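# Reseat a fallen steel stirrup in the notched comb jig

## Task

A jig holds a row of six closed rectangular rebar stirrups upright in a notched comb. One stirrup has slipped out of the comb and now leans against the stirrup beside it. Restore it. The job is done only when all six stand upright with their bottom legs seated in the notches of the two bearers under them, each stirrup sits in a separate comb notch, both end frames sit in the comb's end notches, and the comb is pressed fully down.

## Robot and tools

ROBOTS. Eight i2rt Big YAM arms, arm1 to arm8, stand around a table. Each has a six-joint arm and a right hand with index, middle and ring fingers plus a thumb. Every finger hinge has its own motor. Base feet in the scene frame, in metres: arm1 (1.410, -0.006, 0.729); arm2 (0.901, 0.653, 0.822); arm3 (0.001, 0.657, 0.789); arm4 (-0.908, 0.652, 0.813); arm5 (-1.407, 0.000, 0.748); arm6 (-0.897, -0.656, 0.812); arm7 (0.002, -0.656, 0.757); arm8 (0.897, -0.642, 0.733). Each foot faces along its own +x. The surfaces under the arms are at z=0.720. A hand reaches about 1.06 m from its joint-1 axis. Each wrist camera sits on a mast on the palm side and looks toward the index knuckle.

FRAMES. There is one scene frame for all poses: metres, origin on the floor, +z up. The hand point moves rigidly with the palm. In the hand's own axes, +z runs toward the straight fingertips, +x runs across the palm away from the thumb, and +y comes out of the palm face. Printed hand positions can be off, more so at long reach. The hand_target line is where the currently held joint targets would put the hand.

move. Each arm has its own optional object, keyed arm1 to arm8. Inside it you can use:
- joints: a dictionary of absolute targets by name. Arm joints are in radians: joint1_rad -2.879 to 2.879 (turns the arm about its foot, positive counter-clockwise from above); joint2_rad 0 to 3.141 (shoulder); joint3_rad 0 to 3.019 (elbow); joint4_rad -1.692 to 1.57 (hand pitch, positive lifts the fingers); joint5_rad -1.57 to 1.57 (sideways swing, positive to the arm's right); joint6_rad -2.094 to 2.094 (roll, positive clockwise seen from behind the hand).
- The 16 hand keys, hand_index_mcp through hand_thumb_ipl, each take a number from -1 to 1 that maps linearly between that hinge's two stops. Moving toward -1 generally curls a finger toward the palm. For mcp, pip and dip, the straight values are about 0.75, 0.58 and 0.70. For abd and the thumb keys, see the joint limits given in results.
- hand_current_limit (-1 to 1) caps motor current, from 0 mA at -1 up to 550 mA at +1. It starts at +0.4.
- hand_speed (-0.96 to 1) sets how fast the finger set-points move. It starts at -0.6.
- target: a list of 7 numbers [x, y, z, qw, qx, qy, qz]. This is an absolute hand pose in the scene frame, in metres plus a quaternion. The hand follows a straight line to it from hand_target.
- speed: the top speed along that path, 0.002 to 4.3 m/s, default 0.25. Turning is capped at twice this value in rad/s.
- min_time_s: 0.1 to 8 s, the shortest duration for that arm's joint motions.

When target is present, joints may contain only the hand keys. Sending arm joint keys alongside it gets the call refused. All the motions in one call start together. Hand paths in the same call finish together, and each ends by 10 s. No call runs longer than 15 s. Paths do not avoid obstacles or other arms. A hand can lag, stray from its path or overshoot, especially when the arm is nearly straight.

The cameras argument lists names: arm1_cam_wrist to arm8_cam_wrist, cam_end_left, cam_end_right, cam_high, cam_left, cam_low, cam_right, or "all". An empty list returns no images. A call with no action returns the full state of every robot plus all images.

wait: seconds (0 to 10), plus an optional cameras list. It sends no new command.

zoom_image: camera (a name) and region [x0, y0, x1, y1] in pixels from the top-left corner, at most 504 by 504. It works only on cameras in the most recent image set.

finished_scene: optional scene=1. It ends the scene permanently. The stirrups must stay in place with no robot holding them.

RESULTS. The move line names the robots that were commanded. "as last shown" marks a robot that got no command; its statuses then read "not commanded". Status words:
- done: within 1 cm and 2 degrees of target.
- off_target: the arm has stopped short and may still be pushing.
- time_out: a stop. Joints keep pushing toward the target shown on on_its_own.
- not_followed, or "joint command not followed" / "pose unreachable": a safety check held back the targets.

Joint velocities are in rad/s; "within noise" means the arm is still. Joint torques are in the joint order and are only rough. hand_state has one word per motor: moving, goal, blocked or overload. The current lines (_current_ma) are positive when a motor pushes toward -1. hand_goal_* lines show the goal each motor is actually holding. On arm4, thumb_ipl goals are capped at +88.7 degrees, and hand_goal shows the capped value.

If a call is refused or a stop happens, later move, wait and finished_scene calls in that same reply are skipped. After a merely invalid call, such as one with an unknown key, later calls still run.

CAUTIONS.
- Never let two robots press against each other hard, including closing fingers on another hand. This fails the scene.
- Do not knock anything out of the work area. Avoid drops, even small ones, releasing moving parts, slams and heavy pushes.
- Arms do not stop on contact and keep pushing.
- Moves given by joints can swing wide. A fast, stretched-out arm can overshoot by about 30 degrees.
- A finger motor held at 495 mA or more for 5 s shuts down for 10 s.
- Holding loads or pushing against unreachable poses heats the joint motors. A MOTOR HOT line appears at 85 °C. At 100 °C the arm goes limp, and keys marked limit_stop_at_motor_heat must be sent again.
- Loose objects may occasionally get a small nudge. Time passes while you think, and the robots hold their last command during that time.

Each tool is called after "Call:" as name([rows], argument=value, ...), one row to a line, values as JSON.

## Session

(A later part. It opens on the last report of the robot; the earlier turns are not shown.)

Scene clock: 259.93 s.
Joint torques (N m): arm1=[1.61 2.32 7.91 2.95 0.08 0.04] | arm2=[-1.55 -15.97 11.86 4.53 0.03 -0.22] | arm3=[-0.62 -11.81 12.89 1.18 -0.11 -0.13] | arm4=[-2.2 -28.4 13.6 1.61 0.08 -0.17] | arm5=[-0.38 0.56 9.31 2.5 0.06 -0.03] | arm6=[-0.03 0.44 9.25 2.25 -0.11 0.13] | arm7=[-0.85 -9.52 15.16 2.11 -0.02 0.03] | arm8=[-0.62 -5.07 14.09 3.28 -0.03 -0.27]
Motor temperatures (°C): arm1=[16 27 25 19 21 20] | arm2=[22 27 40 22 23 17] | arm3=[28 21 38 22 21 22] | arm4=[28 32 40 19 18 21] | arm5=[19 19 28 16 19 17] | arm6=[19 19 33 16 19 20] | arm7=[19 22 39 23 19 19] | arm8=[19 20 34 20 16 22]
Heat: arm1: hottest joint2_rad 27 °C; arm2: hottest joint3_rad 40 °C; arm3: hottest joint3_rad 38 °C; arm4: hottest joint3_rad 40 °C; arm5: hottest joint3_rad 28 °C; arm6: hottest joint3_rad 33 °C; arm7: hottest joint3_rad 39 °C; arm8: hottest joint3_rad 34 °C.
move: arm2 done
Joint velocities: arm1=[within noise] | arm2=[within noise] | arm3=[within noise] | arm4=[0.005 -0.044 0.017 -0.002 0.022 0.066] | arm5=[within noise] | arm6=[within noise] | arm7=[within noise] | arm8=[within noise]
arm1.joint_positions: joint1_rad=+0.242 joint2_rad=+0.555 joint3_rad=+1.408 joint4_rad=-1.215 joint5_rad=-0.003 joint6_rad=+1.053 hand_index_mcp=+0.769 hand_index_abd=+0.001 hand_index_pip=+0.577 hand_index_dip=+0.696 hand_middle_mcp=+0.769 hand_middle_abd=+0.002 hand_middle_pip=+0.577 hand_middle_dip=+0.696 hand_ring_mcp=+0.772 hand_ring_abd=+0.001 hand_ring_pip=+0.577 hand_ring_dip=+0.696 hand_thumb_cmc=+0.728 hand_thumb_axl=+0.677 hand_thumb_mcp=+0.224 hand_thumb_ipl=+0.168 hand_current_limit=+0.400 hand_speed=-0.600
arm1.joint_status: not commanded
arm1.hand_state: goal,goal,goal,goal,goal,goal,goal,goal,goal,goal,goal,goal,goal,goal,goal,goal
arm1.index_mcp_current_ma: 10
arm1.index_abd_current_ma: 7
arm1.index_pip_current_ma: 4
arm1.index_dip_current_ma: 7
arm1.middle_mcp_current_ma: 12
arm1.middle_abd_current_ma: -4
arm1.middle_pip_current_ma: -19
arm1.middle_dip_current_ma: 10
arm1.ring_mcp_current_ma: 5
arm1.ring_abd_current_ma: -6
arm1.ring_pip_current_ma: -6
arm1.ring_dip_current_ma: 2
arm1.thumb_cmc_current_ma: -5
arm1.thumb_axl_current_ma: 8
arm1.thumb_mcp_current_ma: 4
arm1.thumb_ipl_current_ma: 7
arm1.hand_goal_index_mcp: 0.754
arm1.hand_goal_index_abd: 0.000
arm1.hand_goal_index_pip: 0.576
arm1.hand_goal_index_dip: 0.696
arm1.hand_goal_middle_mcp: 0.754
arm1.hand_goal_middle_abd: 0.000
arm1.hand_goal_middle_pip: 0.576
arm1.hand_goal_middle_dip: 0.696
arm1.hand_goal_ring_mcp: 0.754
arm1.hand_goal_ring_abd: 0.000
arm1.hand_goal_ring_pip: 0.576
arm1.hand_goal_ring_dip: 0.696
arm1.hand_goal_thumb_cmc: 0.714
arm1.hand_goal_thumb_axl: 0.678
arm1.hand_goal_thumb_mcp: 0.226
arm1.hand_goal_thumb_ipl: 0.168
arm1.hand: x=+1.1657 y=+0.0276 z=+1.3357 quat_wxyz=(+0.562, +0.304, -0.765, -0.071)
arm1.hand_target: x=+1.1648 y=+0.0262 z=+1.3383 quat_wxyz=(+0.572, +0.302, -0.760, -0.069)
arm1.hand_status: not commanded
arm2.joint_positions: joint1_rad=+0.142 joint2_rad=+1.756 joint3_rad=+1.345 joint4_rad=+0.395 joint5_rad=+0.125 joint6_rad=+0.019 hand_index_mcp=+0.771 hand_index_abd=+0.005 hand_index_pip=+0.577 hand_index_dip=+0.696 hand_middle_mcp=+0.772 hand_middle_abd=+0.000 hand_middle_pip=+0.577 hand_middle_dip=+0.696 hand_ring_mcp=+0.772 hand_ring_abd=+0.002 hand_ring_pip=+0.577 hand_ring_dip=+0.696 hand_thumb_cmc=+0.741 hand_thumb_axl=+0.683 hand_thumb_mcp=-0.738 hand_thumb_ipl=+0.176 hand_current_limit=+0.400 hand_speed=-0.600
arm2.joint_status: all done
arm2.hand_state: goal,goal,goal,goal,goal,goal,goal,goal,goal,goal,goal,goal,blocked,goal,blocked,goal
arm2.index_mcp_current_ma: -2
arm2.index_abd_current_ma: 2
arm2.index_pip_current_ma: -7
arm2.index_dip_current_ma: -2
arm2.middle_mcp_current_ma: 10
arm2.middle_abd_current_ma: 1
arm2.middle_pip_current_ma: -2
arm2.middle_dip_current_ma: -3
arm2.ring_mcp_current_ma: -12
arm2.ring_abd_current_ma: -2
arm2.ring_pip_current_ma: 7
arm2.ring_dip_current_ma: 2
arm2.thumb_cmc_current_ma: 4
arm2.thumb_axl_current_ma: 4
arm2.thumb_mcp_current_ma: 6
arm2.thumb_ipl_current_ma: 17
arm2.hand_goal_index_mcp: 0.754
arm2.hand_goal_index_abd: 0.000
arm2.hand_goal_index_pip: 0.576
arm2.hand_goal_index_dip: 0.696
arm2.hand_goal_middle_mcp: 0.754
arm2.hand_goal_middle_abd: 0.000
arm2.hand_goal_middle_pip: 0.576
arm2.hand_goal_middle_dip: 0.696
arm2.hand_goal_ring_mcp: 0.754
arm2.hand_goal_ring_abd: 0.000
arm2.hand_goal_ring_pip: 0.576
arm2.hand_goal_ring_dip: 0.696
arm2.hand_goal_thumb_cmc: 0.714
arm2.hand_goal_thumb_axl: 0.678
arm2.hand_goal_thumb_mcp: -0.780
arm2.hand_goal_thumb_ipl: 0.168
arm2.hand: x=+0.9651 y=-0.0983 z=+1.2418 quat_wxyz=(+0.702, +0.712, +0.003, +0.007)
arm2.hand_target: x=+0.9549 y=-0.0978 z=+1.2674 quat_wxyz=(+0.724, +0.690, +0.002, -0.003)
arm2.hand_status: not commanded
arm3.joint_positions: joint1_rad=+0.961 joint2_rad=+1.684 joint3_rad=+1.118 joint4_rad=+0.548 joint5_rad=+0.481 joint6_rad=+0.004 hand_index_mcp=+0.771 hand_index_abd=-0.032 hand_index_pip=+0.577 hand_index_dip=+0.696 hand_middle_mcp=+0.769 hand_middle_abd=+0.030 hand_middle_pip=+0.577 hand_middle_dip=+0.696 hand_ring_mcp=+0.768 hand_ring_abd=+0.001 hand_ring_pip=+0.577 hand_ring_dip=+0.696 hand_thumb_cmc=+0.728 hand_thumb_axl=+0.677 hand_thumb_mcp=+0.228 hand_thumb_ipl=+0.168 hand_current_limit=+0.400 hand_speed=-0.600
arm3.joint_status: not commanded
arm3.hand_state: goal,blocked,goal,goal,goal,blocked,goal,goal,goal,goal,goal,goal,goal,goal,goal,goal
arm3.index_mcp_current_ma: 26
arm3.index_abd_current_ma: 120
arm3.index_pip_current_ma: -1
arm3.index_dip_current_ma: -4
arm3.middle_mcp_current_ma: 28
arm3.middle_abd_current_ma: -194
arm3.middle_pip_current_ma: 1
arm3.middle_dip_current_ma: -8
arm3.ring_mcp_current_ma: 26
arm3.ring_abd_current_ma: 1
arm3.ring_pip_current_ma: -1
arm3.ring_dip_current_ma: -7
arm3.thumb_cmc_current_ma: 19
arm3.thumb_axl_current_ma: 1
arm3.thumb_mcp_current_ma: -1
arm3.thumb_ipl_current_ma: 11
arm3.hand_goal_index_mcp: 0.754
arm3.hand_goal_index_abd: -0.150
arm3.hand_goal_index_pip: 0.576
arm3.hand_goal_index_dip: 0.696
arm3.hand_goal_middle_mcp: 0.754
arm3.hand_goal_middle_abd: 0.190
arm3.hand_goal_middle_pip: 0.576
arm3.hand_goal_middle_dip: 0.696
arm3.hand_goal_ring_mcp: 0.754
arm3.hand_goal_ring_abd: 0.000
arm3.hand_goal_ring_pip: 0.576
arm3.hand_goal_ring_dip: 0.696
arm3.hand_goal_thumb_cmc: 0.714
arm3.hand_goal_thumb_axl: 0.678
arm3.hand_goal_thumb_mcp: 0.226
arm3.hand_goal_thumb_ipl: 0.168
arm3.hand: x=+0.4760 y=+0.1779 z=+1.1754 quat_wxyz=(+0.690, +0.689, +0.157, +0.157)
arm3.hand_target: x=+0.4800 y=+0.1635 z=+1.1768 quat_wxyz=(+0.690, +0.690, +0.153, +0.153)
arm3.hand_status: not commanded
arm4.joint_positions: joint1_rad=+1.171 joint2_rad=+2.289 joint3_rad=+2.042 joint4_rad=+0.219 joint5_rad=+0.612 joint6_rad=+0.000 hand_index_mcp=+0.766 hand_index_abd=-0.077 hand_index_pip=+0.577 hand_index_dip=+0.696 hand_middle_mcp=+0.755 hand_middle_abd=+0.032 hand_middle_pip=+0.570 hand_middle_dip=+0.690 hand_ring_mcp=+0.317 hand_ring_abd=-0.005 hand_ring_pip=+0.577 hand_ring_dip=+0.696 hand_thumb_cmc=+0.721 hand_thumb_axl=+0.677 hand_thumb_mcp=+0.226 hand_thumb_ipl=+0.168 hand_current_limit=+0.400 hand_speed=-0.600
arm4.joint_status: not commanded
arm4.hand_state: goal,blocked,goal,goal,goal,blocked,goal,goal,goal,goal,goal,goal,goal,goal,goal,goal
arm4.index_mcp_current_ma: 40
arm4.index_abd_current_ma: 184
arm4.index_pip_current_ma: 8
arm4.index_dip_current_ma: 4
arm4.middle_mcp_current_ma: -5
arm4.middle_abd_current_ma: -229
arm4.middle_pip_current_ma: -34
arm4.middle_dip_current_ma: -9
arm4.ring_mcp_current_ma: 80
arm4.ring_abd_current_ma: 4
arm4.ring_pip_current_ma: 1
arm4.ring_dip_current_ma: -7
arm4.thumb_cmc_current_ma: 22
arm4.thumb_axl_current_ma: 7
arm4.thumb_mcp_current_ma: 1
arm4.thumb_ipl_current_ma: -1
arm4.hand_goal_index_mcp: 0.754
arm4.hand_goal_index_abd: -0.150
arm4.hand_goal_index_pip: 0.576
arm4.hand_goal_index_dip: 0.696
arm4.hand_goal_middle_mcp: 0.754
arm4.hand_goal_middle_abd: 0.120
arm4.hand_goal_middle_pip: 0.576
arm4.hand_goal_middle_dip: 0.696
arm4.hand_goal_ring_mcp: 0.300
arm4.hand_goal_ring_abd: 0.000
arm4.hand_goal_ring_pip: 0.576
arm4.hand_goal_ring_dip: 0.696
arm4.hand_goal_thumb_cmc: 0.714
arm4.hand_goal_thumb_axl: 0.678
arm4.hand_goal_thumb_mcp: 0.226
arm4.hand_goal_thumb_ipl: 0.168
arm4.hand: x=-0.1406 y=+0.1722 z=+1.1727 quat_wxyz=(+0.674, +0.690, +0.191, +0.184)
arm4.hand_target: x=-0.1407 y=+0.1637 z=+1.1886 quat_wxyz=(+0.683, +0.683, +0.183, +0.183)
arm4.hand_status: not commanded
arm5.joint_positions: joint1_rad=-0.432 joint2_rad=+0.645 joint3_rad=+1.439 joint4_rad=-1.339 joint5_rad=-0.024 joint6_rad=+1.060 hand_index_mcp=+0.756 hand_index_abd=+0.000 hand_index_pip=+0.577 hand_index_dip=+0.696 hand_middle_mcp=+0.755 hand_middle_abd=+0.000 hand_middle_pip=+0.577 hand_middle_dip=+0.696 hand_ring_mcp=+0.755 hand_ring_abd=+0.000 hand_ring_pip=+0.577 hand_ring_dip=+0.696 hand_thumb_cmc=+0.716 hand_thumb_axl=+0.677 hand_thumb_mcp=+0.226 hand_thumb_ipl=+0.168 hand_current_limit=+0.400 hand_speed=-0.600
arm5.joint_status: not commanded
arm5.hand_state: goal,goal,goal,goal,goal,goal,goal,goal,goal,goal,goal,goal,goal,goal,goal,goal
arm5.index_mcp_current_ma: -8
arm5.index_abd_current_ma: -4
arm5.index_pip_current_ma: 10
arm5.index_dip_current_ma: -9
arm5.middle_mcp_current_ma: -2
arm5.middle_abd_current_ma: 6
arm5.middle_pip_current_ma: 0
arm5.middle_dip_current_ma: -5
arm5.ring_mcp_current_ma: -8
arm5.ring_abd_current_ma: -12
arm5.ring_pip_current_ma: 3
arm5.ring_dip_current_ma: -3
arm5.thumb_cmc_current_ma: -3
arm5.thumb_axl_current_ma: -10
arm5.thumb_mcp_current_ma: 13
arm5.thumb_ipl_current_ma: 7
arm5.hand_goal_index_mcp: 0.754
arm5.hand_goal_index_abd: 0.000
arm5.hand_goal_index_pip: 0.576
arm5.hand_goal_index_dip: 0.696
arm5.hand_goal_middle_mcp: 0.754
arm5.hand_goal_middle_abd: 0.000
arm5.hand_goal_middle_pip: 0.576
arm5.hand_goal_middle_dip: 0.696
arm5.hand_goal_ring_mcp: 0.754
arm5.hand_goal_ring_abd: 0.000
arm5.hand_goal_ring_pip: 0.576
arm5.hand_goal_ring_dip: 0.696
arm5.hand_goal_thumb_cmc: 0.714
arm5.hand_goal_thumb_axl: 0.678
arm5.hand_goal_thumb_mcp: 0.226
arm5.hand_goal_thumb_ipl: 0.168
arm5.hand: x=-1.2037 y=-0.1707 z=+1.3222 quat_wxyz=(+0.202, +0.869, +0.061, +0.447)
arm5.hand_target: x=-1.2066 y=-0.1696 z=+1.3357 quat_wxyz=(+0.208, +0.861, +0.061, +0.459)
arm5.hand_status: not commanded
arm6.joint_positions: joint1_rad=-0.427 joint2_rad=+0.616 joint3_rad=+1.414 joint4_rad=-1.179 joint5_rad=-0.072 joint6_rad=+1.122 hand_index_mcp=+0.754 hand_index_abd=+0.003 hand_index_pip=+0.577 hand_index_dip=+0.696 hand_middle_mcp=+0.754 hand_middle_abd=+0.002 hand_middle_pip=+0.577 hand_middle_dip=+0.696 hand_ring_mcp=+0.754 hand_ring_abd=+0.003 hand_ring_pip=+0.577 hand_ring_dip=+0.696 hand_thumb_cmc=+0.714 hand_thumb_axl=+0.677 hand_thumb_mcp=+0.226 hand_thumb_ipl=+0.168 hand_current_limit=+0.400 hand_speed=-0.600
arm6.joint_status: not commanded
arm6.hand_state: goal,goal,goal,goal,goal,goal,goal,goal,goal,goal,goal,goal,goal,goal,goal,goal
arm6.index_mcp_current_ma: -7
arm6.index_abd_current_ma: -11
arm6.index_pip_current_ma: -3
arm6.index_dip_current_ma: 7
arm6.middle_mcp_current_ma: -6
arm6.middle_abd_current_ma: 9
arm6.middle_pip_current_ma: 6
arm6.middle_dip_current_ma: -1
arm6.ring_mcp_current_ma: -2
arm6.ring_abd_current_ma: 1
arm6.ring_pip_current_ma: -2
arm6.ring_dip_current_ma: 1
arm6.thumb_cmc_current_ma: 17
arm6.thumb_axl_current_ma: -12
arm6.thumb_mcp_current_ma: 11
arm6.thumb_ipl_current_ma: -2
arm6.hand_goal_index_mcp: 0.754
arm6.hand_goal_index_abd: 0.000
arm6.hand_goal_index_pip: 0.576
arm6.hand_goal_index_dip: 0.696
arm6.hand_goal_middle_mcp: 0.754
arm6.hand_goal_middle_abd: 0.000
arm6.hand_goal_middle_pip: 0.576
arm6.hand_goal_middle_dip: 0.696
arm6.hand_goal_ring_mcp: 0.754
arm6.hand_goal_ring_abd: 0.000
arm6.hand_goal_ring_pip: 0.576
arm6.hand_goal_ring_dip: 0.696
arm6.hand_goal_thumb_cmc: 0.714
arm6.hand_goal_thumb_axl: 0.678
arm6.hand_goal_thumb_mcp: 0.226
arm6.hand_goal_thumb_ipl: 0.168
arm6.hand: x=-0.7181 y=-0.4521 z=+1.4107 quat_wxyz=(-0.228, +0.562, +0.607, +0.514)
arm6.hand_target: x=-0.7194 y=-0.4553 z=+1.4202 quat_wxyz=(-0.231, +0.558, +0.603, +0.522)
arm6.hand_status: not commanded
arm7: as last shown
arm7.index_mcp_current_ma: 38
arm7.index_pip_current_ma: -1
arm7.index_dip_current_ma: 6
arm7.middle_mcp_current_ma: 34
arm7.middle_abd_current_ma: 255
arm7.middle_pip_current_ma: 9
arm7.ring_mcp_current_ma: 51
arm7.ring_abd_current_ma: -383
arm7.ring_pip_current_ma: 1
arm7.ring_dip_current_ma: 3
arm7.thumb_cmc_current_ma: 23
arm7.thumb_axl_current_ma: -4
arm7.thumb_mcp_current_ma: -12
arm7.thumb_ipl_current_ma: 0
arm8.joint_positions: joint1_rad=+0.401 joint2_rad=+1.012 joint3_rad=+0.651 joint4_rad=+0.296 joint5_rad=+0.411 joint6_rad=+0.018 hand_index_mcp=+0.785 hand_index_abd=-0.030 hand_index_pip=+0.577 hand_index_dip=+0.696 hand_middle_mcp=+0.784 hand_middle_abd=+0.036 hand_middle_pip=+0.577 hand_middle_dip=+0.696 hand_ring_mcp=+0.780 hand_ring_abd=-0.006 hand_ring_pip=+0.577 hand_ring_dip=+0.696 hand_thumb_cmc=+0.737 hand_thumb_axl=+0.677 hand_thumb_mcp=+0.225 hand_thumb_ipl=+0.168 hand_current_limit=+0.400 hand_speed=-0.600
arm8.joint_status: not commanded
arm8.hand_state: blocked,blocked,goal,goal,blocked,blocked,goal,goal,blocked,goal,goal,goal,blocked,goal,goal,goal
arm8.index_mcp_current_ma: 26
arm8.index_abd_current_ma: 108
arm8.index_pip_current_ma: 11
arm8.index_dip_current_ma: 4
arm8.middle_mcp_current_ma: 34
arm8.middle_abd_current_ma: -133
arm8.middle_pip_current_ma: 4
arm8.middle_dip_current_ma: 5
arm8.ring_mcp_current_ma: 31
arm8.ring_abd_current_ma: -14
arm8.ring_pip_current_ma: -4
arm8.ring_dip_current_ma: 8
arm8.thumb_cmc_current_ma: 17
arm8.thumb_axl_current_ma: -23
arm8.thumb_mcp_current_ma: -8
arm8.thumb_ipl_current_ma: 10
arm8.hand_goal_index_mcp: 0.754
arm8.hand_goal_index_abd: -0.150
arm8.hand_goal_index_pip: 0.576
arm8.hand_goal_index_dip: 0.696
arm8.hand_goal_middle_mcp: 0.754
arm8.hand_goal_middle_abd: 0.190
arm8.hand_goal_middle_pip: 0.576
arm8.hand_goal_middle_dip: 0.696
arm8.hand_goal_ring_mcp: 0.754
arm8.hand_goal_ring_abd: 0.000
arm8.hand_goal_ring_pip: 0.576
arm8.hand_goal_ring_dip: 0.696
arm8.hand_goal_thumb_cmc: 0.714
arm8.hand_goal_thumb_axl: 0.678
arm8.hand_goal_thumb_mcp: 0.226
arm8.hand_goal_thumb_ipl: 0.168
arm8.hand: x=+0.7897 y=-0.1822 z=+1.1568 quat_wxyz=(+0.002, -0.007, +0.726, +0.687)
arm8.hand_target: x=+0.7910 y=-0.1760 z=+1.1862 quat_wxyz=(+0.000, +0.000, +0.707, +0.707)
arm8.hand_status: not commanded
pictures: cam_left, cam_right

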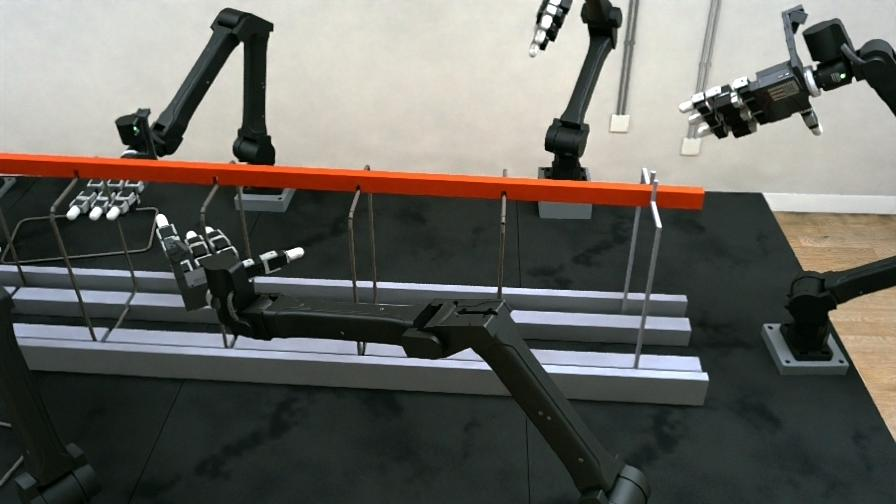

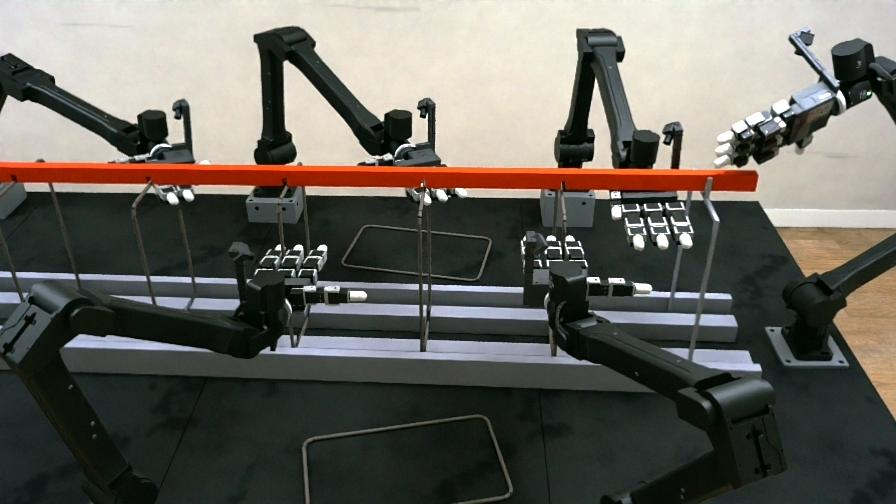

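Call:
move(arm2={"joints": {"joint2_rad": 1.763, "joint3_rad": 1.365, "joint4_rad": 0.43}, "min_time_s": 1.5}, cameras=["cam_right", "cam_left"])

Call:
zoom_image(camera="cam_right", region=[265, 160, 315, 210])

Call:
zoom_image(camera="cam_left", region=[50, 150, 110, 210])

Scene clock: 262.50 s.
Joint torques (N m): arm1=[1.03 2.08 8.06 2.99 0.07 0] | arm2=[-1.49 -16.5 11.22 4.46 0.04 -0.2] | arm3=[-0.62 -11.81 12.89 1.18 -0.11 -0.13] | arm4=[-1.55 -27.46 13.53 1.74 0.1 -0.22] | arm5=[-0.32 0.56 9.31 2.5 0.06 -0.03] | arm6=[-0.03 0.44 9.25 2.26 -0.11 0.13] | arm7=[-0.85 -9.52 15.17 2.18 0.06 0.06] | arm8=[-0.56 -5.13 14.06 3.28 -0.04 -0.27]
Motor temperatures (°C): arm1=[16 27 25 19 21 20] | arm2=[22 27 40 22 23 17] | arm3=[28 21 38 22 21 22] | arm4=[28 32 40 19 18 21] | arm5=[19 19 28 16 19 17] | arm6=[19 19 33 16 19 20] | arm7=[19 22 39 23 19 19] | arm8=[19 20 34 20 16 22]
Heat: arm1: hottest joint2_rad 27 °C; arm2: hottest joint3_rad 40 °C; arm3: hottest joint3_rad 38 °C; arm4: hottest joint3_rad 40 °C; arm5: hottest joint3_rad 28 °C; arm6: hottest joint3_rad 33 °C; arm7: hottest joint3_rad 39 °C; arm8: hottest joint3_rad 34 °C.
move: arm2 done
Joint velocities: within noise
arm1, arm3, arm4, arm5, arm6, arm7, arm8: as last shown
arm1.index_mcp_current_ma: 16
arm1.index_abd_current_ma: 9
arm1.index_pip_current_ma: 8
arm1.index_dip_current_ma: 8
arm1.middle_mcp_current_ma: 3
arm1.middle_abd_current_ma: -5
arm1.middle_pip_current_ma: -9
arm1.middle_dip_current_ma: 3
arm1.ring_mcp_current_ma: 15
arm1.ring_abd_current_ma: -2
arm1.ring_pip_current_ma: -3
arm1.ring_dip_current_ma: 12
arm1.thumb_cmc_current_ma: -4
arm1.thumb_axl_current_ma: 14
arm1.thumb_mcp_current_ma: 5
arm1.thumb_ipl_current_ma: 1
arm2.joint_positions: joint1_rad=+0.142 joint2_rad=+1.768 joint3_rad=+1.345 joint4_rad=+0.397 joint5_rad=+0.125 joint6_rad=+0.017 hand_index_mcp=+0.771 hand_index_abd=+0.005 hand_index_pip=+0.577 hand_index_dip=+0.696 hand_middle_mcp=+0.772 hand_middle_abd=+0.000 hand_middle_pip=+0.577 hand_middle_dip=+0.696 hand_ring_mcp=+0.772 hand_ring_abd=+0.002 hand_ring_pip=+0.577 hand_ring_dip=+0.696 hand_thumb_cmc=+0.741 hand_thumb_axl=+0.683 hand_thumb_mcp=-0.738 hand_thumb_ipl=+0.176 hand_current_limit=+0.400 hand_speed=-0.600
arm2.joint_status: all done
arm2.hand_state: goal,goal,goal,goal,goal,goal,goal,goal,goal,goal,goal,goal,blocked,goal,blocked,goal
arm2.index_mcp_current_ma: 19
arm2.index_abd_current_ma: -1
arm2.index_pip_current_ma: -3
arm2.index_dip_current_ma: 15
arm2.middle_mcp_current_ma: -3
arm2.middle_abd_current_ma: 14
arm2.middle_pip_current_ma: 16
arm2.middle_dip_current_ma: 1
arm2.ring_mcp_current_ma: -11
arm2.ring_abd_current_ma: 9
arm2.ring_pip_current_ma: 10
arm2.ring_dip_current_ma: 1
arm2.thumb_cmc_current_ma: 17
arm2.thumb_axl_current_ma: 1
arm2.thumb_mcp_current_ma: 9
arm2.thumb_ipl_current_ma: -4
arm2.hand_goal_index_mcp: 0.754
arm2.hand_goal_index_abd: 0.000
arm2.hand_goal_index_pip: 0.576
arm2.hand_goal_index_dip: 0.696
arm2.hand_goal_middle_mcp: 0.754
arm2.hand_goal_middle_abd: 0.000
arm2.hand_goal_middle_pip: 0.576
arm2.hand_goal_middle_dip: 0.696
arm2.hand_goal_ring_mcp: 0.754
arm2.hand_goal_ring_abd: 0.000
arm2.hand_goal_ring_pip: 0.576
arm2.hand_goal_ring_dip: 0.696
arm2.hand_goal_thumb_cmc: 0.714
arm2.hand_goal_thumb_axl: 0.678
arm2.hand_goal_thumb_mcp: -0.780
arm2.hand_goal_thumb_ipl: 0.168
arm2.hand: x=+0.9656 y=-0.1018 z=+1.2330 quat_wxyz=(+0.698, +0.716, +0.004, +0.005)
arm2.hand_target: x=+0.9550 y=-0.0997 z=+1.2572 quat_wxyz=(+0.719, +0.695, +0.002, -0.003)
arm2.hand_status: not commanded
arm3.index_mcp_current_ma: 25
arm3.index_abd_current_ma: 123
arm3.index_pip_current_ma: -9
arm3.index_dip_current_ma: -1
arm3.middle_mcp_current_ma: 24
arm3.middle_abd_current_ma: -191
arm3.middle_pip_current_ma: 6
arm3.middle_dip_current_ma: -6
arm3.ring_mcp_current_ma: 27
arm3.ring_pip_current_ma: -3
arm3.ring_dip_current_ma: 0
arm3.thumb_cmc_current_ma: 22
arm3.thumb_axl_current_ma: 0
arm3.thumb_mcp_current_ma: -2
arm3.thumb_ipl_current_ma: 9
arm4.index_mcp_current_ma: 47
arm4.index_abd_current_ma: 185
arm4.index_pip_current_ma: 23
arm4.index_dip_current_ma: -1
arm4.middle_mcp_current_ma: -14
arm4.middle_abd_current_ma: -233
arm4.middle_pip_current_ma: -47
arm4.middle_dip_current_ma: -17
arm4.ring_mcp_current_ma: 88
arm4.ring_abd_current_ma: -5
arm4.ring_dip_current_ma: -8
arm4.thumb_cmc_current_ma: 27
arm4.thumb_axl_current_ma: 10
arm4.thumb_mcp_current_ma: -4
arm4.thumb_ipl_current_ma: -12
arm5.index_mcp_current_ma: -6
arm5.index_abd_current_ma: -6
arm5.index_pip_current_ma: 13
arm5.index_dip_current_ma: -7
arm5.middle_mcp_current_ma: 3
arm5.middle_abd_current_ma: 2
arm5.middle_pip_current_ma: 4
arm5.middle_dip_current_ma: -7
arm5.ring_mcp_current_ma: -9
arm5.ring_abd_current_ma: -5
arm5.ring_pip_current_ma: -2
arm5.ring_dip_current_ma: -1
arm5.thumb_cmc_current_ma: -2
arm5.thumb_axl_current_ma: -9
arm5.thumb_mcp_current_ma: 14
arm5.thumb_ipl_current_ma: 3
arm6.index_mcp_current_ma: 3
arm6.index_abd_current_ma: -7
arm6.index_pip_current_ma: -13
arm6.index_dip_current_ma: 0
arm6.middle_mcp_current_ma: -13
arm6.middle_abd_current_ma: 1
arm6.middle_pip_current_ma: -2
arm6.middle_dip_current_ma: -5
arm6.ring_mcp_current_ma: -1
arm6.ring_abd_current_ma: 3
arm6.ring_pip_current_ma: 5
arm6.ring_dip_current_ma: -1
arm6.thumb_cmc_current_ma: -4
arm6.thumb_axl_current_ma: 1
arm6.thumb_mcp_current_ma: -3
arm6.thumb_ipl_current_ma: -3
arm7.joint_positions: joint1_rad=-0.585 joint2_rad=+1.363 joint3_rad=+0.711 joint4_rad=+0.600 joint5_rad=-0.632 joint6_rad=-0.024 hand_index_mcp=+0.763 hand_index_abd=+0.144 hand_index_pip=+0.577 hand_index_dip=+0.696 hand_middle_mcp=+0.765 hand_middle_abd=+0.061 hand_middle_pip=+0.578 hand_middle_dip=+0.699 hand_ring_mcp=+0.765 hand_ring_abd=+0.126 hand_ring_pip=+0.579 hand_ring_dip=+0.696 hand_thumb_cmc=+0.721 hand_thumb_axl=+0.677 hand_thumb_mcp=+0.226 hand_thumb_ipl=+0.168 hand_current_limit=+0.400 hand_speed=-0.600
arm7.index_mcp_current_ma: 40
arm7.index_abd_current_ma: -28
arm7.index_pip_current_ma: -5
arm7.index_dip_current_ma: 4
arm7.middle_abd_current_ma: 251
arm7.middle_pip_current_ma: 11
arm7.ring_mcp_current_ma: 47
arm7.ring_abd_current_ma: -382
arm7.ring_dip_current_ma: 7
arm7.thumb_cmc_current_ma: 22
arm7.thumb_axl_current_ma: -9
arm7.thumb_mcp_current_ma: -4
arm7.thumb_ipl_current_ma: 6
arm7.hand: x=+0.2521 y=-0.1676 z=+1.1181 quat_wxyz=(-0.010, +0.001, +0.717, +0.697)
arm8.index_mcp_current_ma: 36
arm8.index_abd_current_ma: 107
arm8.index_pip_current_ma: 8
arm8.index_dip_current_ma: 6
arm8.middle_mcp_current_ma: 39
arm8.middle_abd_current_ma: -152
arm8.middle_pip_current_ma: 9
arm8.middle_dip_current_ma: -18
arm8.ring_mcp_current_ma: 21
arm8.ring_abd_current_ma: -12
arm8.ring_pip_current_ma: -1
arm8.ring_dip_current_ma: 3
arm8.thumb_cmc_current_ma: 21
arm8.thumb_axl_current_ma: -3
arm8.thumb_mcp_current_ma: -4
arm8.thumb_ipl_current_ma: -4
pictures: cam_left, cam_right

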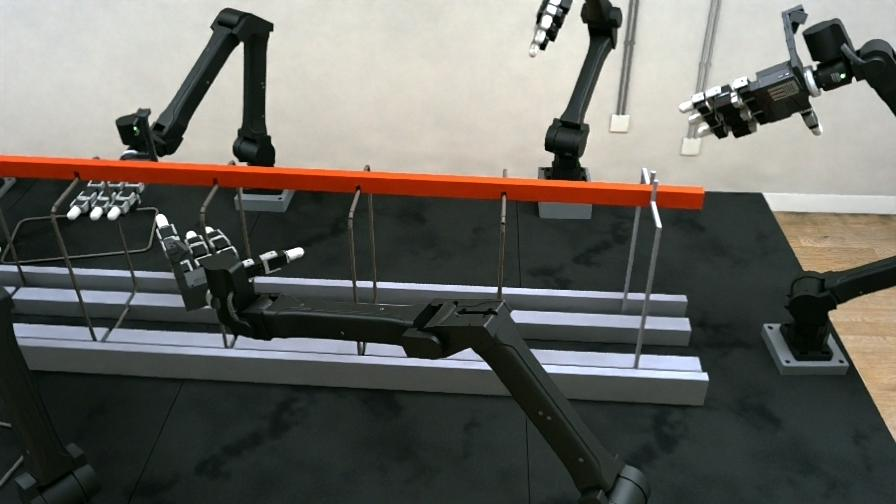

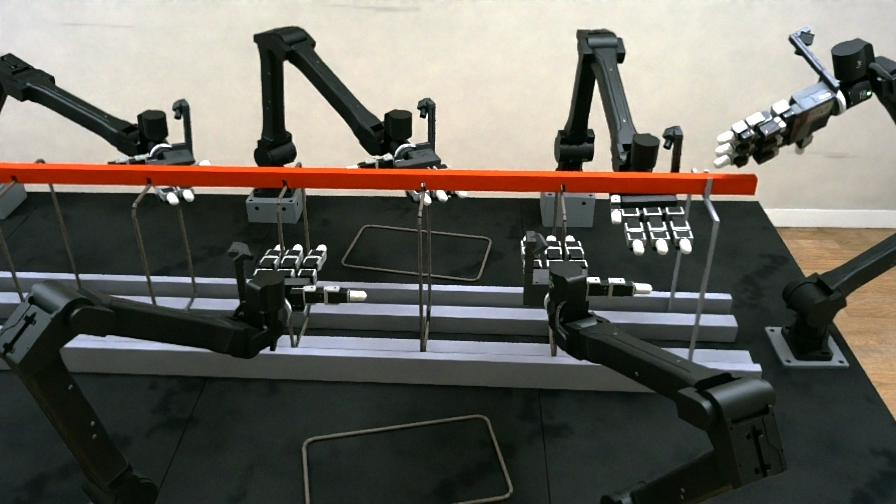

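Scaled by 10.080.

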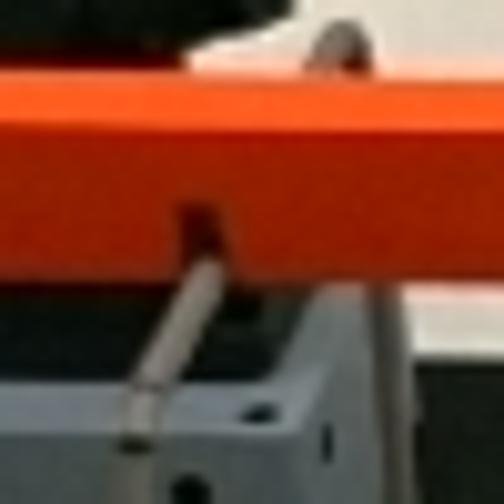

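Scaled by 8.400.

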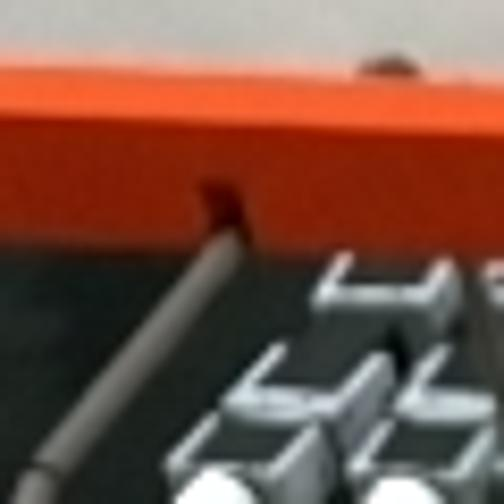

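Call:
zoom_image(camera="cam_right", region=[400, 160, 450, 210])

Call:
zoom_image(camera="cam_left", region=[180, 150, 240, 210])

Call:
zoom_image(camera="cam_right", region=[130, 160, 180, 210])

Call:
zoom_image(camera="cam_right", region=[540, 160, 590, 210])

Call:
zoom_image(camera="cam_right", region=[0, 150, 60, 210])

Scaled by 10.080.

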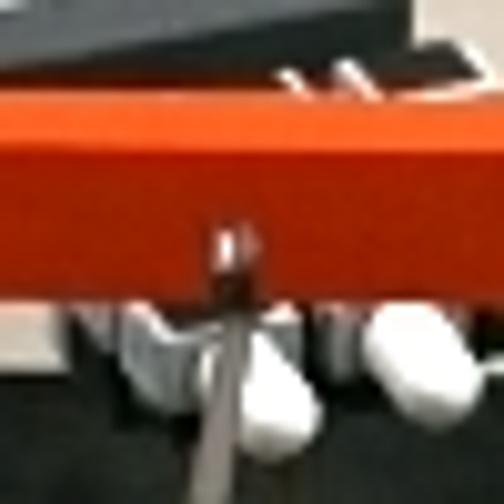

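Scaled by 8.400.

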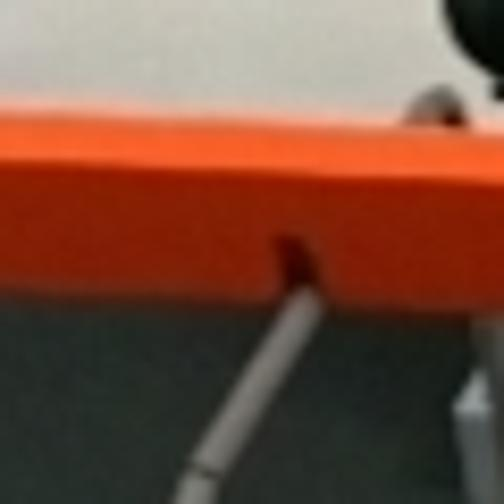

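Scaled by 10.080.

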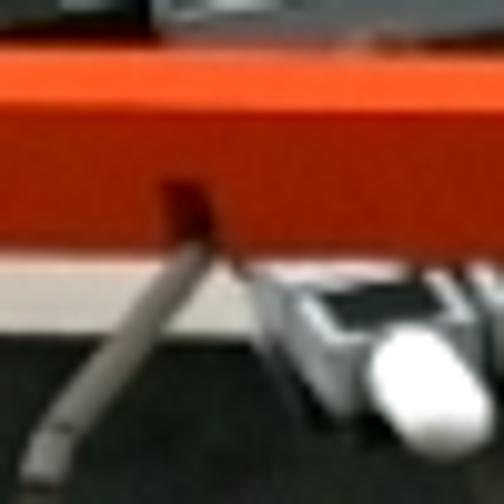

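Scaled by 10.080.

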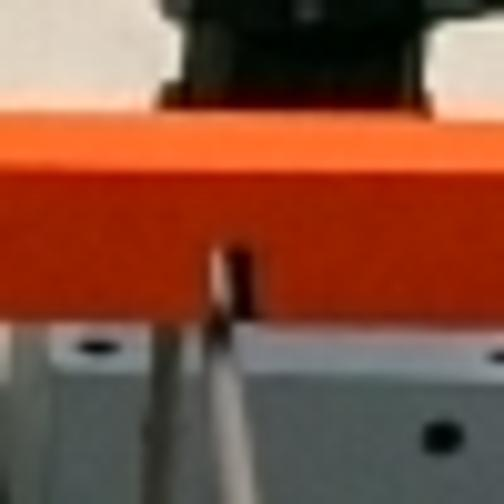

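Scaled by 8.400.

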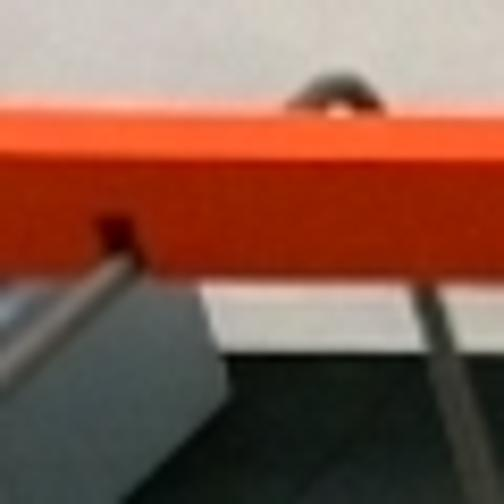

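Call:
move(arm2={"joints": {"joint2_rad": 1.770, "joint3_rad": 1.357, "joint4_rad": 0.43}, "min_time_s": 1.5}, cameras=["cam_right", "cam_left", "arm8_cam_wrist", "cam_end_right"])

Call:
zoom_image(camera="cam_right", region=[400, 160, 450, 210])

Call:
zoom_image(camera="cam_right", region=[540, 160, 590, 210])

Call:
zoom_image(camera="cam_right", region=[265, 160, 315, 210])

Call:
zoom_image(camera="cam_end_right", region=[180, 80, 530, 380])

Scene clock: 266.60 s.
Joint torques (N m): arm1=[1.26 2.08 8.02 3.14 0.06 0.02] | arm2=[-1.55 -16.5 11.15 4.45 0.04 -0.18] | arm3=[-0.67 -11.81 12.89 1.18 -0.11 -0.13] | arm4=[-1.9 -27.75 13.57 1.52 0.05 -0.17] | arm5=[-0.32 0.56 9.31 2.5 0.06 -0.03] | arm6=[-0.03 0.44 9.26 2.25 -0.11 0.13] | arm7=[-0.73 -9.64 15.1 2.13 0.08 0.03] | arm8=[-0.56 -5.07 14.05 3.28 -0.04 -0.27]
Motor temperatures (°C): arm1=[16 27 25 19 21 20] | arm2=[22 27 40 22 23 17] | arm3=[28 21 38 22 21 22] | arm4=[28 32 40 18 18 21] | arm5=[19 19 28 16 19 17] | arm6=[19 19 33 16 19 20] | arm7=[19 22 39 23 19 19] | arm8=[19 20 34 20 16 22]
Heat: arm1: hottest joint2_rad 27 °C; arm2: hottest joint3_rad 40 °C; arm3: hottest joint3_rad 38 °C; arm4: hottest joint3_rad 40 °C; arm5: hottest joint3_rad 28 °C; arm6: hottest joint3_rad 33 °C; arm7: hottest joint3_rad 39 °C; arm8: hottest joint3_rad 34 °C.
move: arm2 done
Joint velocities: within noise
arm1, arm3, arm4, arm5, arm6, arm8: as last shown
arm1.index_mcp_current_ma: 11
arm1.index_abd_current_ma: 2
arm1.index_pip_current_ma: 12
arm1.middle_mcp_current_ma: 6
arm1.middle_abd_current_ma: -6
arm1.middle_pip_current_ma: -10
arm1.middle_dip_current_ma: 2
arm1.ring_mcp_current_ma: 9
arm1.ring_abd_current_ma: -11
arm1.ring_pip_current_ma: -1
arm1.ring_dip_current_ma: 4
arm1.thumb_cmc_current_ma: -3
arm1.thumb_axl_current_ma: 11
arm1.thumb_mcp_current_ma: 1
arm1.thumb_ipl_current_ma: 9
arm2.joint_positions: joint1_rad=+0.142 joint2_rad=+1.775 joint3_rad=+1.337 joint4_rad=+0.397 joint5_rad=+0.125 joint6_rad=+0.015 hand_index_mcp=+0.771 hand_index_abd=+0.005 hand_index_pip=+0.577 hand_index_dip=+0.696 hand_middle_mcp=+0.772 hand_middle_abd=+0.000 hand_middle_pip=+0.577 hand_middle_dip=+0.696 hand_ring_mcp=+0.772 hand_ring_abd=+0.002 hand_ring_pip=+0.577 hand_ring_dip=+0.696 hand_thumb_cmc=+0.741 hand_thumb_axl=+0.683 hand_thumb_mcp=-0.738 hand_thumb_ipl=+0.176 hand_current_limit=+0.400 hand_speed=-0.600
arm2.joint_status: all done
arm2.hand_state: goal,goal,goal,goal,goal,goal,goal,goal,goal,goal,goal,goal,blocked,goal,blocked,goal
arm2.index_mcp_current_ma: -1
arm2.index_abd_current_ma: 7
arm2.index_pip_current_ma: -1
arm2.index_dip_current_ma: 10
arm2.middle_mcp_current_ma: 7
arm2.middle_abd_current_ma: 1
arm2.middle_pip_current_ma: 2
arm2.middle_dip_current_ma: -4
arm2.ring_mcp_current_ma: -12
arm2.ring_abd_current_ma: 15
arm2.ring_pip_current_ma: -7
arm2.ring_dip_current_ma: -9
arm2.thumb_cmc_current_ma: 12
arm2.thumb_axl_current_ma: 12
arm2.thumb_mcp_current_ma: 2
arm2.thumb_ipl_current_ma: -6
arm2.hand_goal_index_mcp: 0.754
arm2.hand_goal_index_abd: 0.000
arm2.hand_goal_index_pip: 0.576
arm2.hand_goal_index_dip: 0.696
arm2.hand_goal_middle_mcp: 0.754
arm2.hand_goal_middle_abd: 0.000
arm2.hand_goal_middle_pip: 0.576
arm2.hand_goal_middle_dip: 0.696
arm2.hand_goal_ring_mcp: 0.754
arm2.hand_goal_ring_abd: 0.000
arm2.hand_goal_ring_pip: 0.576
arm2.hand_goal_ring_dip: 0.696
arm2.hand_goal_thumb_cmc: 0.714
arm2.hand_goal_thumb_axl: 0.678
arm2.hand_goal_thumb_mcp: -0.780
arm2.hand_goal_thumb_ipl: 0.168
arm2.hand: x=+0.9658 y=-0.1029 z=+1.2237 quat_wxyz=(+0.693, +0.720, +0.006, +0.004)
arm2.hand_target: x=+0.9550 y=-0.1011 z=+1.2478 quat_wxyz=(+0.714, +0.700, +0.003, -0.004)
arm2.hand_status: not commanded
arm3.index_mcp_current_ma: 27
arm3.index_abd_current_ma: 125
arm3.index_pip_current_ma: -8
arm3.index_dip_current_ma: -2
arm3.middle_mcp_current_ma: 20
arm3.middle_abd_current_ma: -196
arm3.middle_pip_current_ma: 2
arm3.ring_mcp_current_ma: 25
arm3.ring_abd_current_ma: 5
arm3.ring_pip_current_ma: -2
arm3.ring_dip_current_ma: -4
arm3.thumb_cmc_current_ma: 23
arm3.thumb_axl_current_ma: -6
arm3.thumb_mcp_current_ma: 0
arm3.thumb_ipl_current_ma: 10
arm4.index_mcp_current_ma: 49
arm4.index_abd_current_ma: 183
arm4.index_pip_current_ma: 11
arm4.index_dip_current_ma: 0
arm4.middle_mcp_current_ma: -12
arm4.middle_abd_current_ma: -238
arm4.middle_pip_current_ma: -23
arm4.middle_dip_current_ma: -10
arm4.ring_mcp_current_ma: 66
arm4.ring_abd_current_ma: 4
arm4.ring_pip_current_ma: 5
arm4.ring_dip_current_ma: 0
arm4.thumb_cmc_current_ma: 35
arm4.thumb_axl_current_ma: 2
arm4.thumb_ipl_current_ma: -2
arm5.index_mcp_current_ma: -3
arm5.index_abd_current_ma: -4
arm5.index_pip_current_ma: 9
arm5.index_dip_current_ma: -1
arm5.middle_mcp_current_ma: 8
arm5.middle_abd_current_ma: 1
arm5.middle_pip_current_ma: 1
arm5.middle_dip_current_ma: -5
arm5.ring_mcp_current_ma: -8
arm5.ring_abd_current_ma: -14
arm5.ring_pip_current_ma: 3
arm5.ring_dip_current_ma: 1
arm5.thumb_cmc_current_ma: -6
arm5.thumb_axl_current_ma: -5
arm5.thumb_mcp_current_ma: 12
arm5.thumb_ipl_current_ma: 2
arm6.index_mcp_current_ma: 11
arm6.index_abd_current_ma: -14
arm6.index_pip_current_ma: -5
arm6.index_dip_current_ma: 11
arm6.middle_mcp_current_ma: -26
arm6.middle_pip_current_ma: 3
arm6.middle_dip_current_ma: 1
arm6.ring_mcp_current_ma: -14
arm6.ring_abd_current_ma: -17
arm6.ring_pip_current_ma: 12
arm6.ring_dip_current_ma: 18
arm6.thumb_cmc_current_ma: 10
arm6.thumb_axl_current_ma: -12
arm6.thumb_mcp_current_ma: 4
arm6.thumb_ipl_current_ma: 5
arm7.joint_positions: joint1_rad=-0.585 joint2_rad=+1.363 joint3_rad=+0.711 joint4_rad=+0.600 joint5_rad=-0.632 joint6_rad=-0.024 hand_index_mcp=+0.763 hand_index_abd=+0.144 hand_index_pip=+0.577 hand_index_dip=+0.696 hand_middle_mcp=+0.765 hand_middle_abd=+0.061 hand_middle_pip=+0.578 hand_middle_dip=+0.699 hand_ring_mcp=+0.765 hand_ring_abd=+0.126 hand_ring_pip=+0.579 hand_ring_dip=+0.696 hand_thumb_cmc=+0.721 hand_thumb_axl=+0.677 hand_thumb_mcp=+0.226 hand_thumb_ipl=+0.168 hand_current_limit=+0.400 hand_speed=-0.600
arm7.joint_status: not commanded
arm7.hand_state: goal,goal,goal,goal,goal,blocked,goal,goal,goal,blocked,goal,goal,goal,goal,goal,goal
arm7.index_mcp_current_ma: 40
arm7.index_abd_current_ma: -24
arm7.index_pip_current_ma: -7
arm7.index_dip_current_ma: 5
arm7.middle_mcp_current_ma: 33
arm7.middle_abd_current_ma: 257
arm7.middle_pip_current_ma: 13
arm7.middle_dip_current_ma: 13
arm7.ring_mcp_current_ma: 50
arm7.ring_abd_current_ma: -377
arm7.ring_pip_current_ma: 4
arm7.ring_dip_current_ma: 6
arm7.thumb_cmc_current_ma: 25
arm7.thumb_axl_current_ma: -8
arm7.thumb_mcp_current_ma: -9
arm7.thumb_ipl_current_ma: -1
arm7.hand_goal_index_mcp: 0.754
arm7.hand_goal_index_abd: 0.150
arm7.hand_goal_index_pip: 0.576
arm7.hand_goal_index_dip: 0.696
arm7.hand_goal_middle_mcp: 0.754
arm7.hand_goal_middle_abd: -0.040
arm7.hand_goal_middle_pip: 0.576
arm7.hand_goal_middle_dip: 0.696
arm7.hand_goal_ring_mcp: 0.754
arm7.hand_goal_ring_abd: 0.300
arm7.hand_goal_ring_pip: 0.576
arm7.hand_goal_ring_dip: 0.696
arm7.hand_goal_thumb_cmc: 0.714
arm7.hand_goal_thumb_axl: 0.678
arm7.hand_goal_thumb_mcp: 0.226
arm7.hand_goal_thumb_ipl: 0.168
arm7.hand: x=+0.2521 y=-0.1676 z=+1.1181 quat_wxyz=(-0.010, +0.001, +0.717, +0.697)
arm7.hand_target: x=+0.2637 y=-0.1596 z=+1.1388 quat_wxyz=(+0.000, +0.000, +0.707, +0.707)
arm7.hand_status: not commanded
arm8.joint_positions: joint1_rad=+0.401 joint2_rad=+1.012 joint3_rad=+0.651 joint4_rad=+0.296 joint5_rad=+0.411 joint6_rad=+0.018 hand_index_mcp=+0.785 hand_index_abd=-0.030 hand_index_pip=+0.577 hand_index_dip=+0.696 hand_middle_mcp=+0.783 hand_middle_abd=+0.036 hand_middle_pip=+0.577 hand_middle_dip=+0.696 hand_ring_mcp=+0.780 hand_ring_abd=-0.006 hand_ring_pip=+0.577 hand_ring_dip=+0.696 hand_thumb_cmc=+0.737 hand_thumb_axl=+0.677 hand_thumb_mcp=+0.225 hand_thumb_ipl=+0.168 hand_current_limit=+0.400 hand_speed=-0.600
arm8.index_mcp_current_ma: 25
arm8.index_abd_current_ma: 116
arm8.index_pip_current_ma: 12
arm8.index_dip_current_ma: 0
arm8.middle_mcp_current_ma: 40
arm8.middle_abd_current_ma: -132
arm8.middle_pip_current_ma: 7
arm8.middle_dip_current_ma: -11
arm8.ring_mcp_current_ma: 25
arm8.ring_abd_current_ma: -14
arm8.ring_pip_current_ma: 0
arm8.ring_dip_current_ma: -9
arm8.thumb_cmc_current_ma: 18
arm8.thumb_axl_current_ma: -17
arm8.thumb_mcp_current_ma: -6
arm8.thumb_ipl_current_ma: 12
pictures: arm8_cam_wrist, cam_end_right, cam_left, cam_right
arm8_cam_wrist: T_world_to_cam=[[0.77899, 0.10741, 0.61777, -1.26856], [0.48617, -0.72566, -0.48688, 0.00627], [0.39599, 0.67962, -0.6175, 0.65092]] pos_world=[0.72739, -0.30157, 1.18867]

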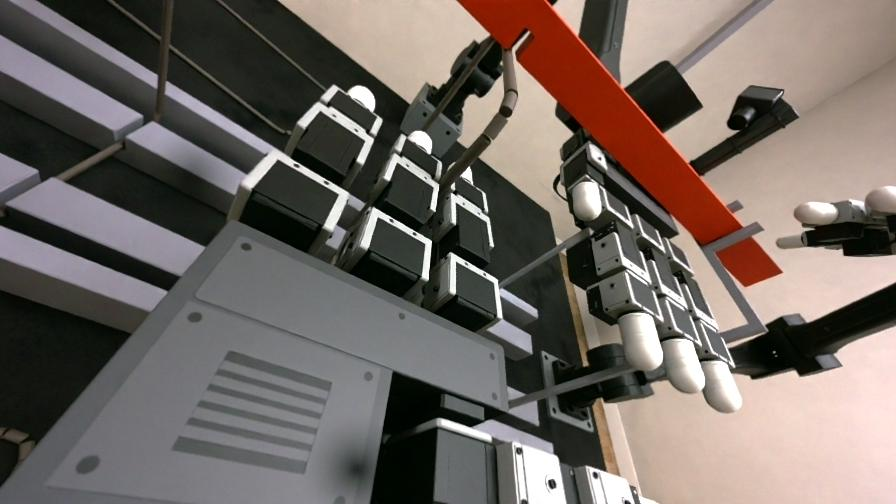

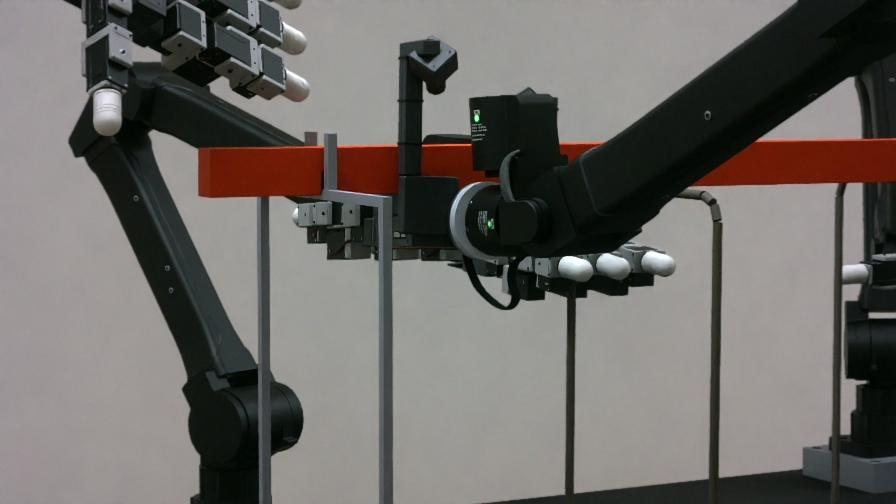

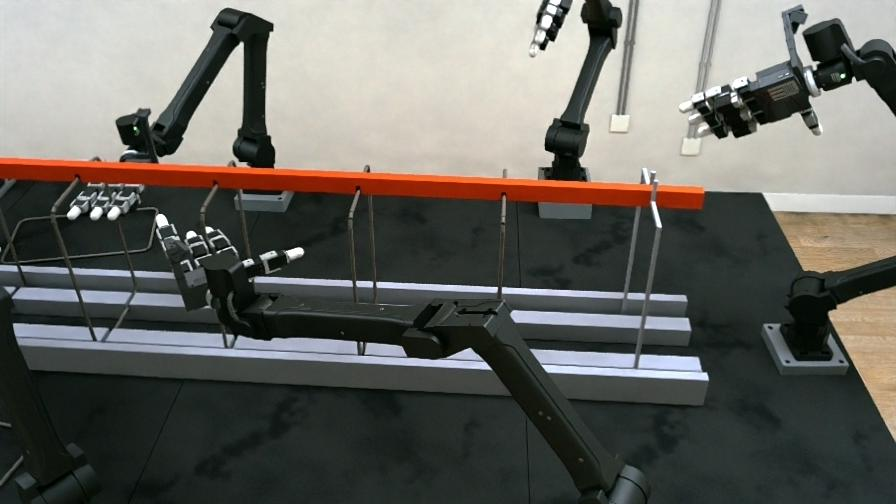

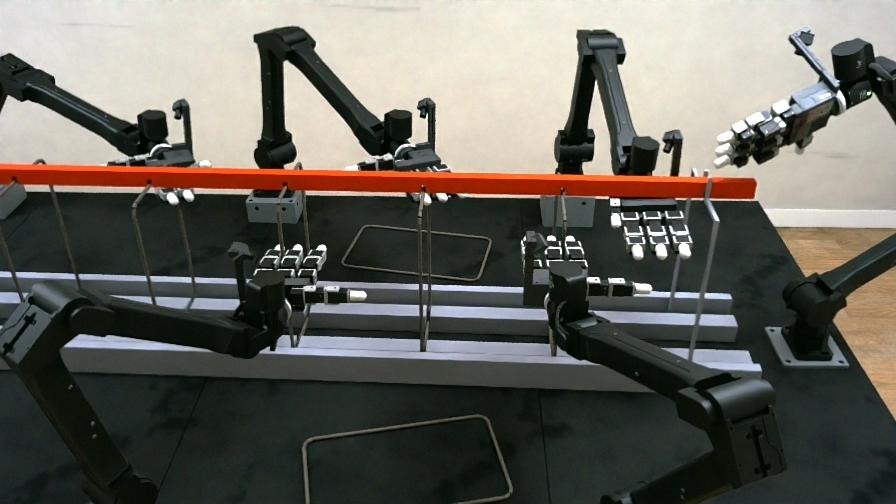

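Scaled by 10.080.

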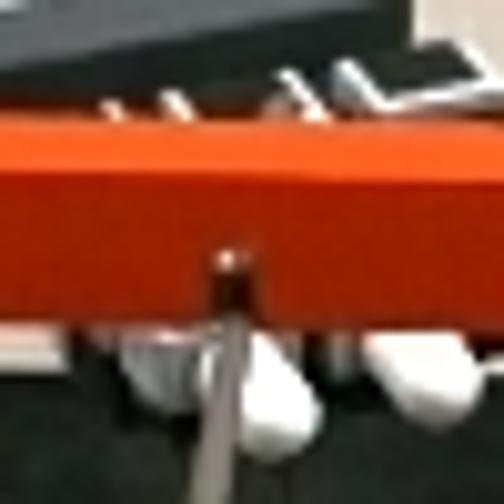

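Scaled by 10.080.

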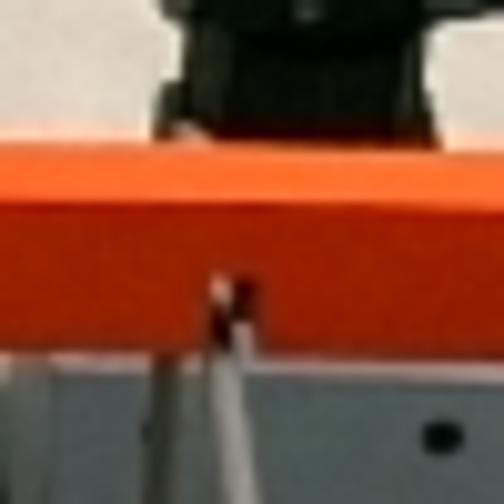

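Scaled by 10.080.

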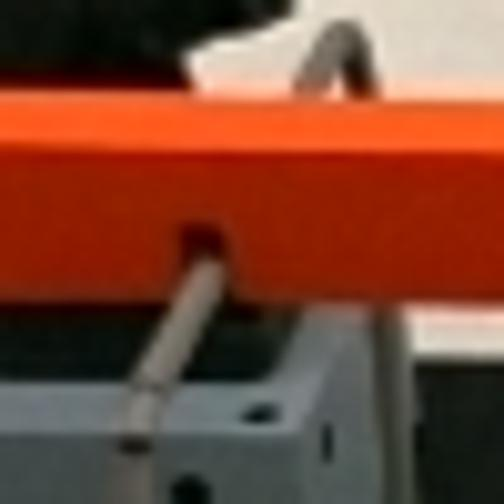

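Scaled by 1.440.

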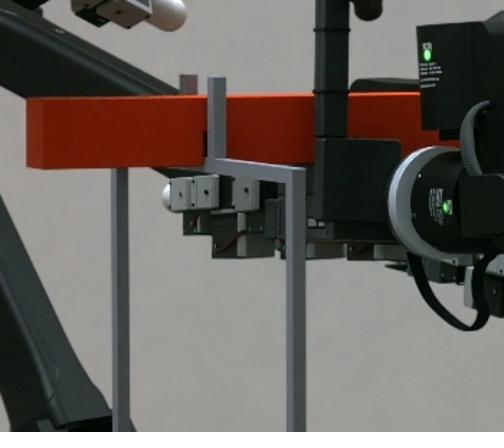

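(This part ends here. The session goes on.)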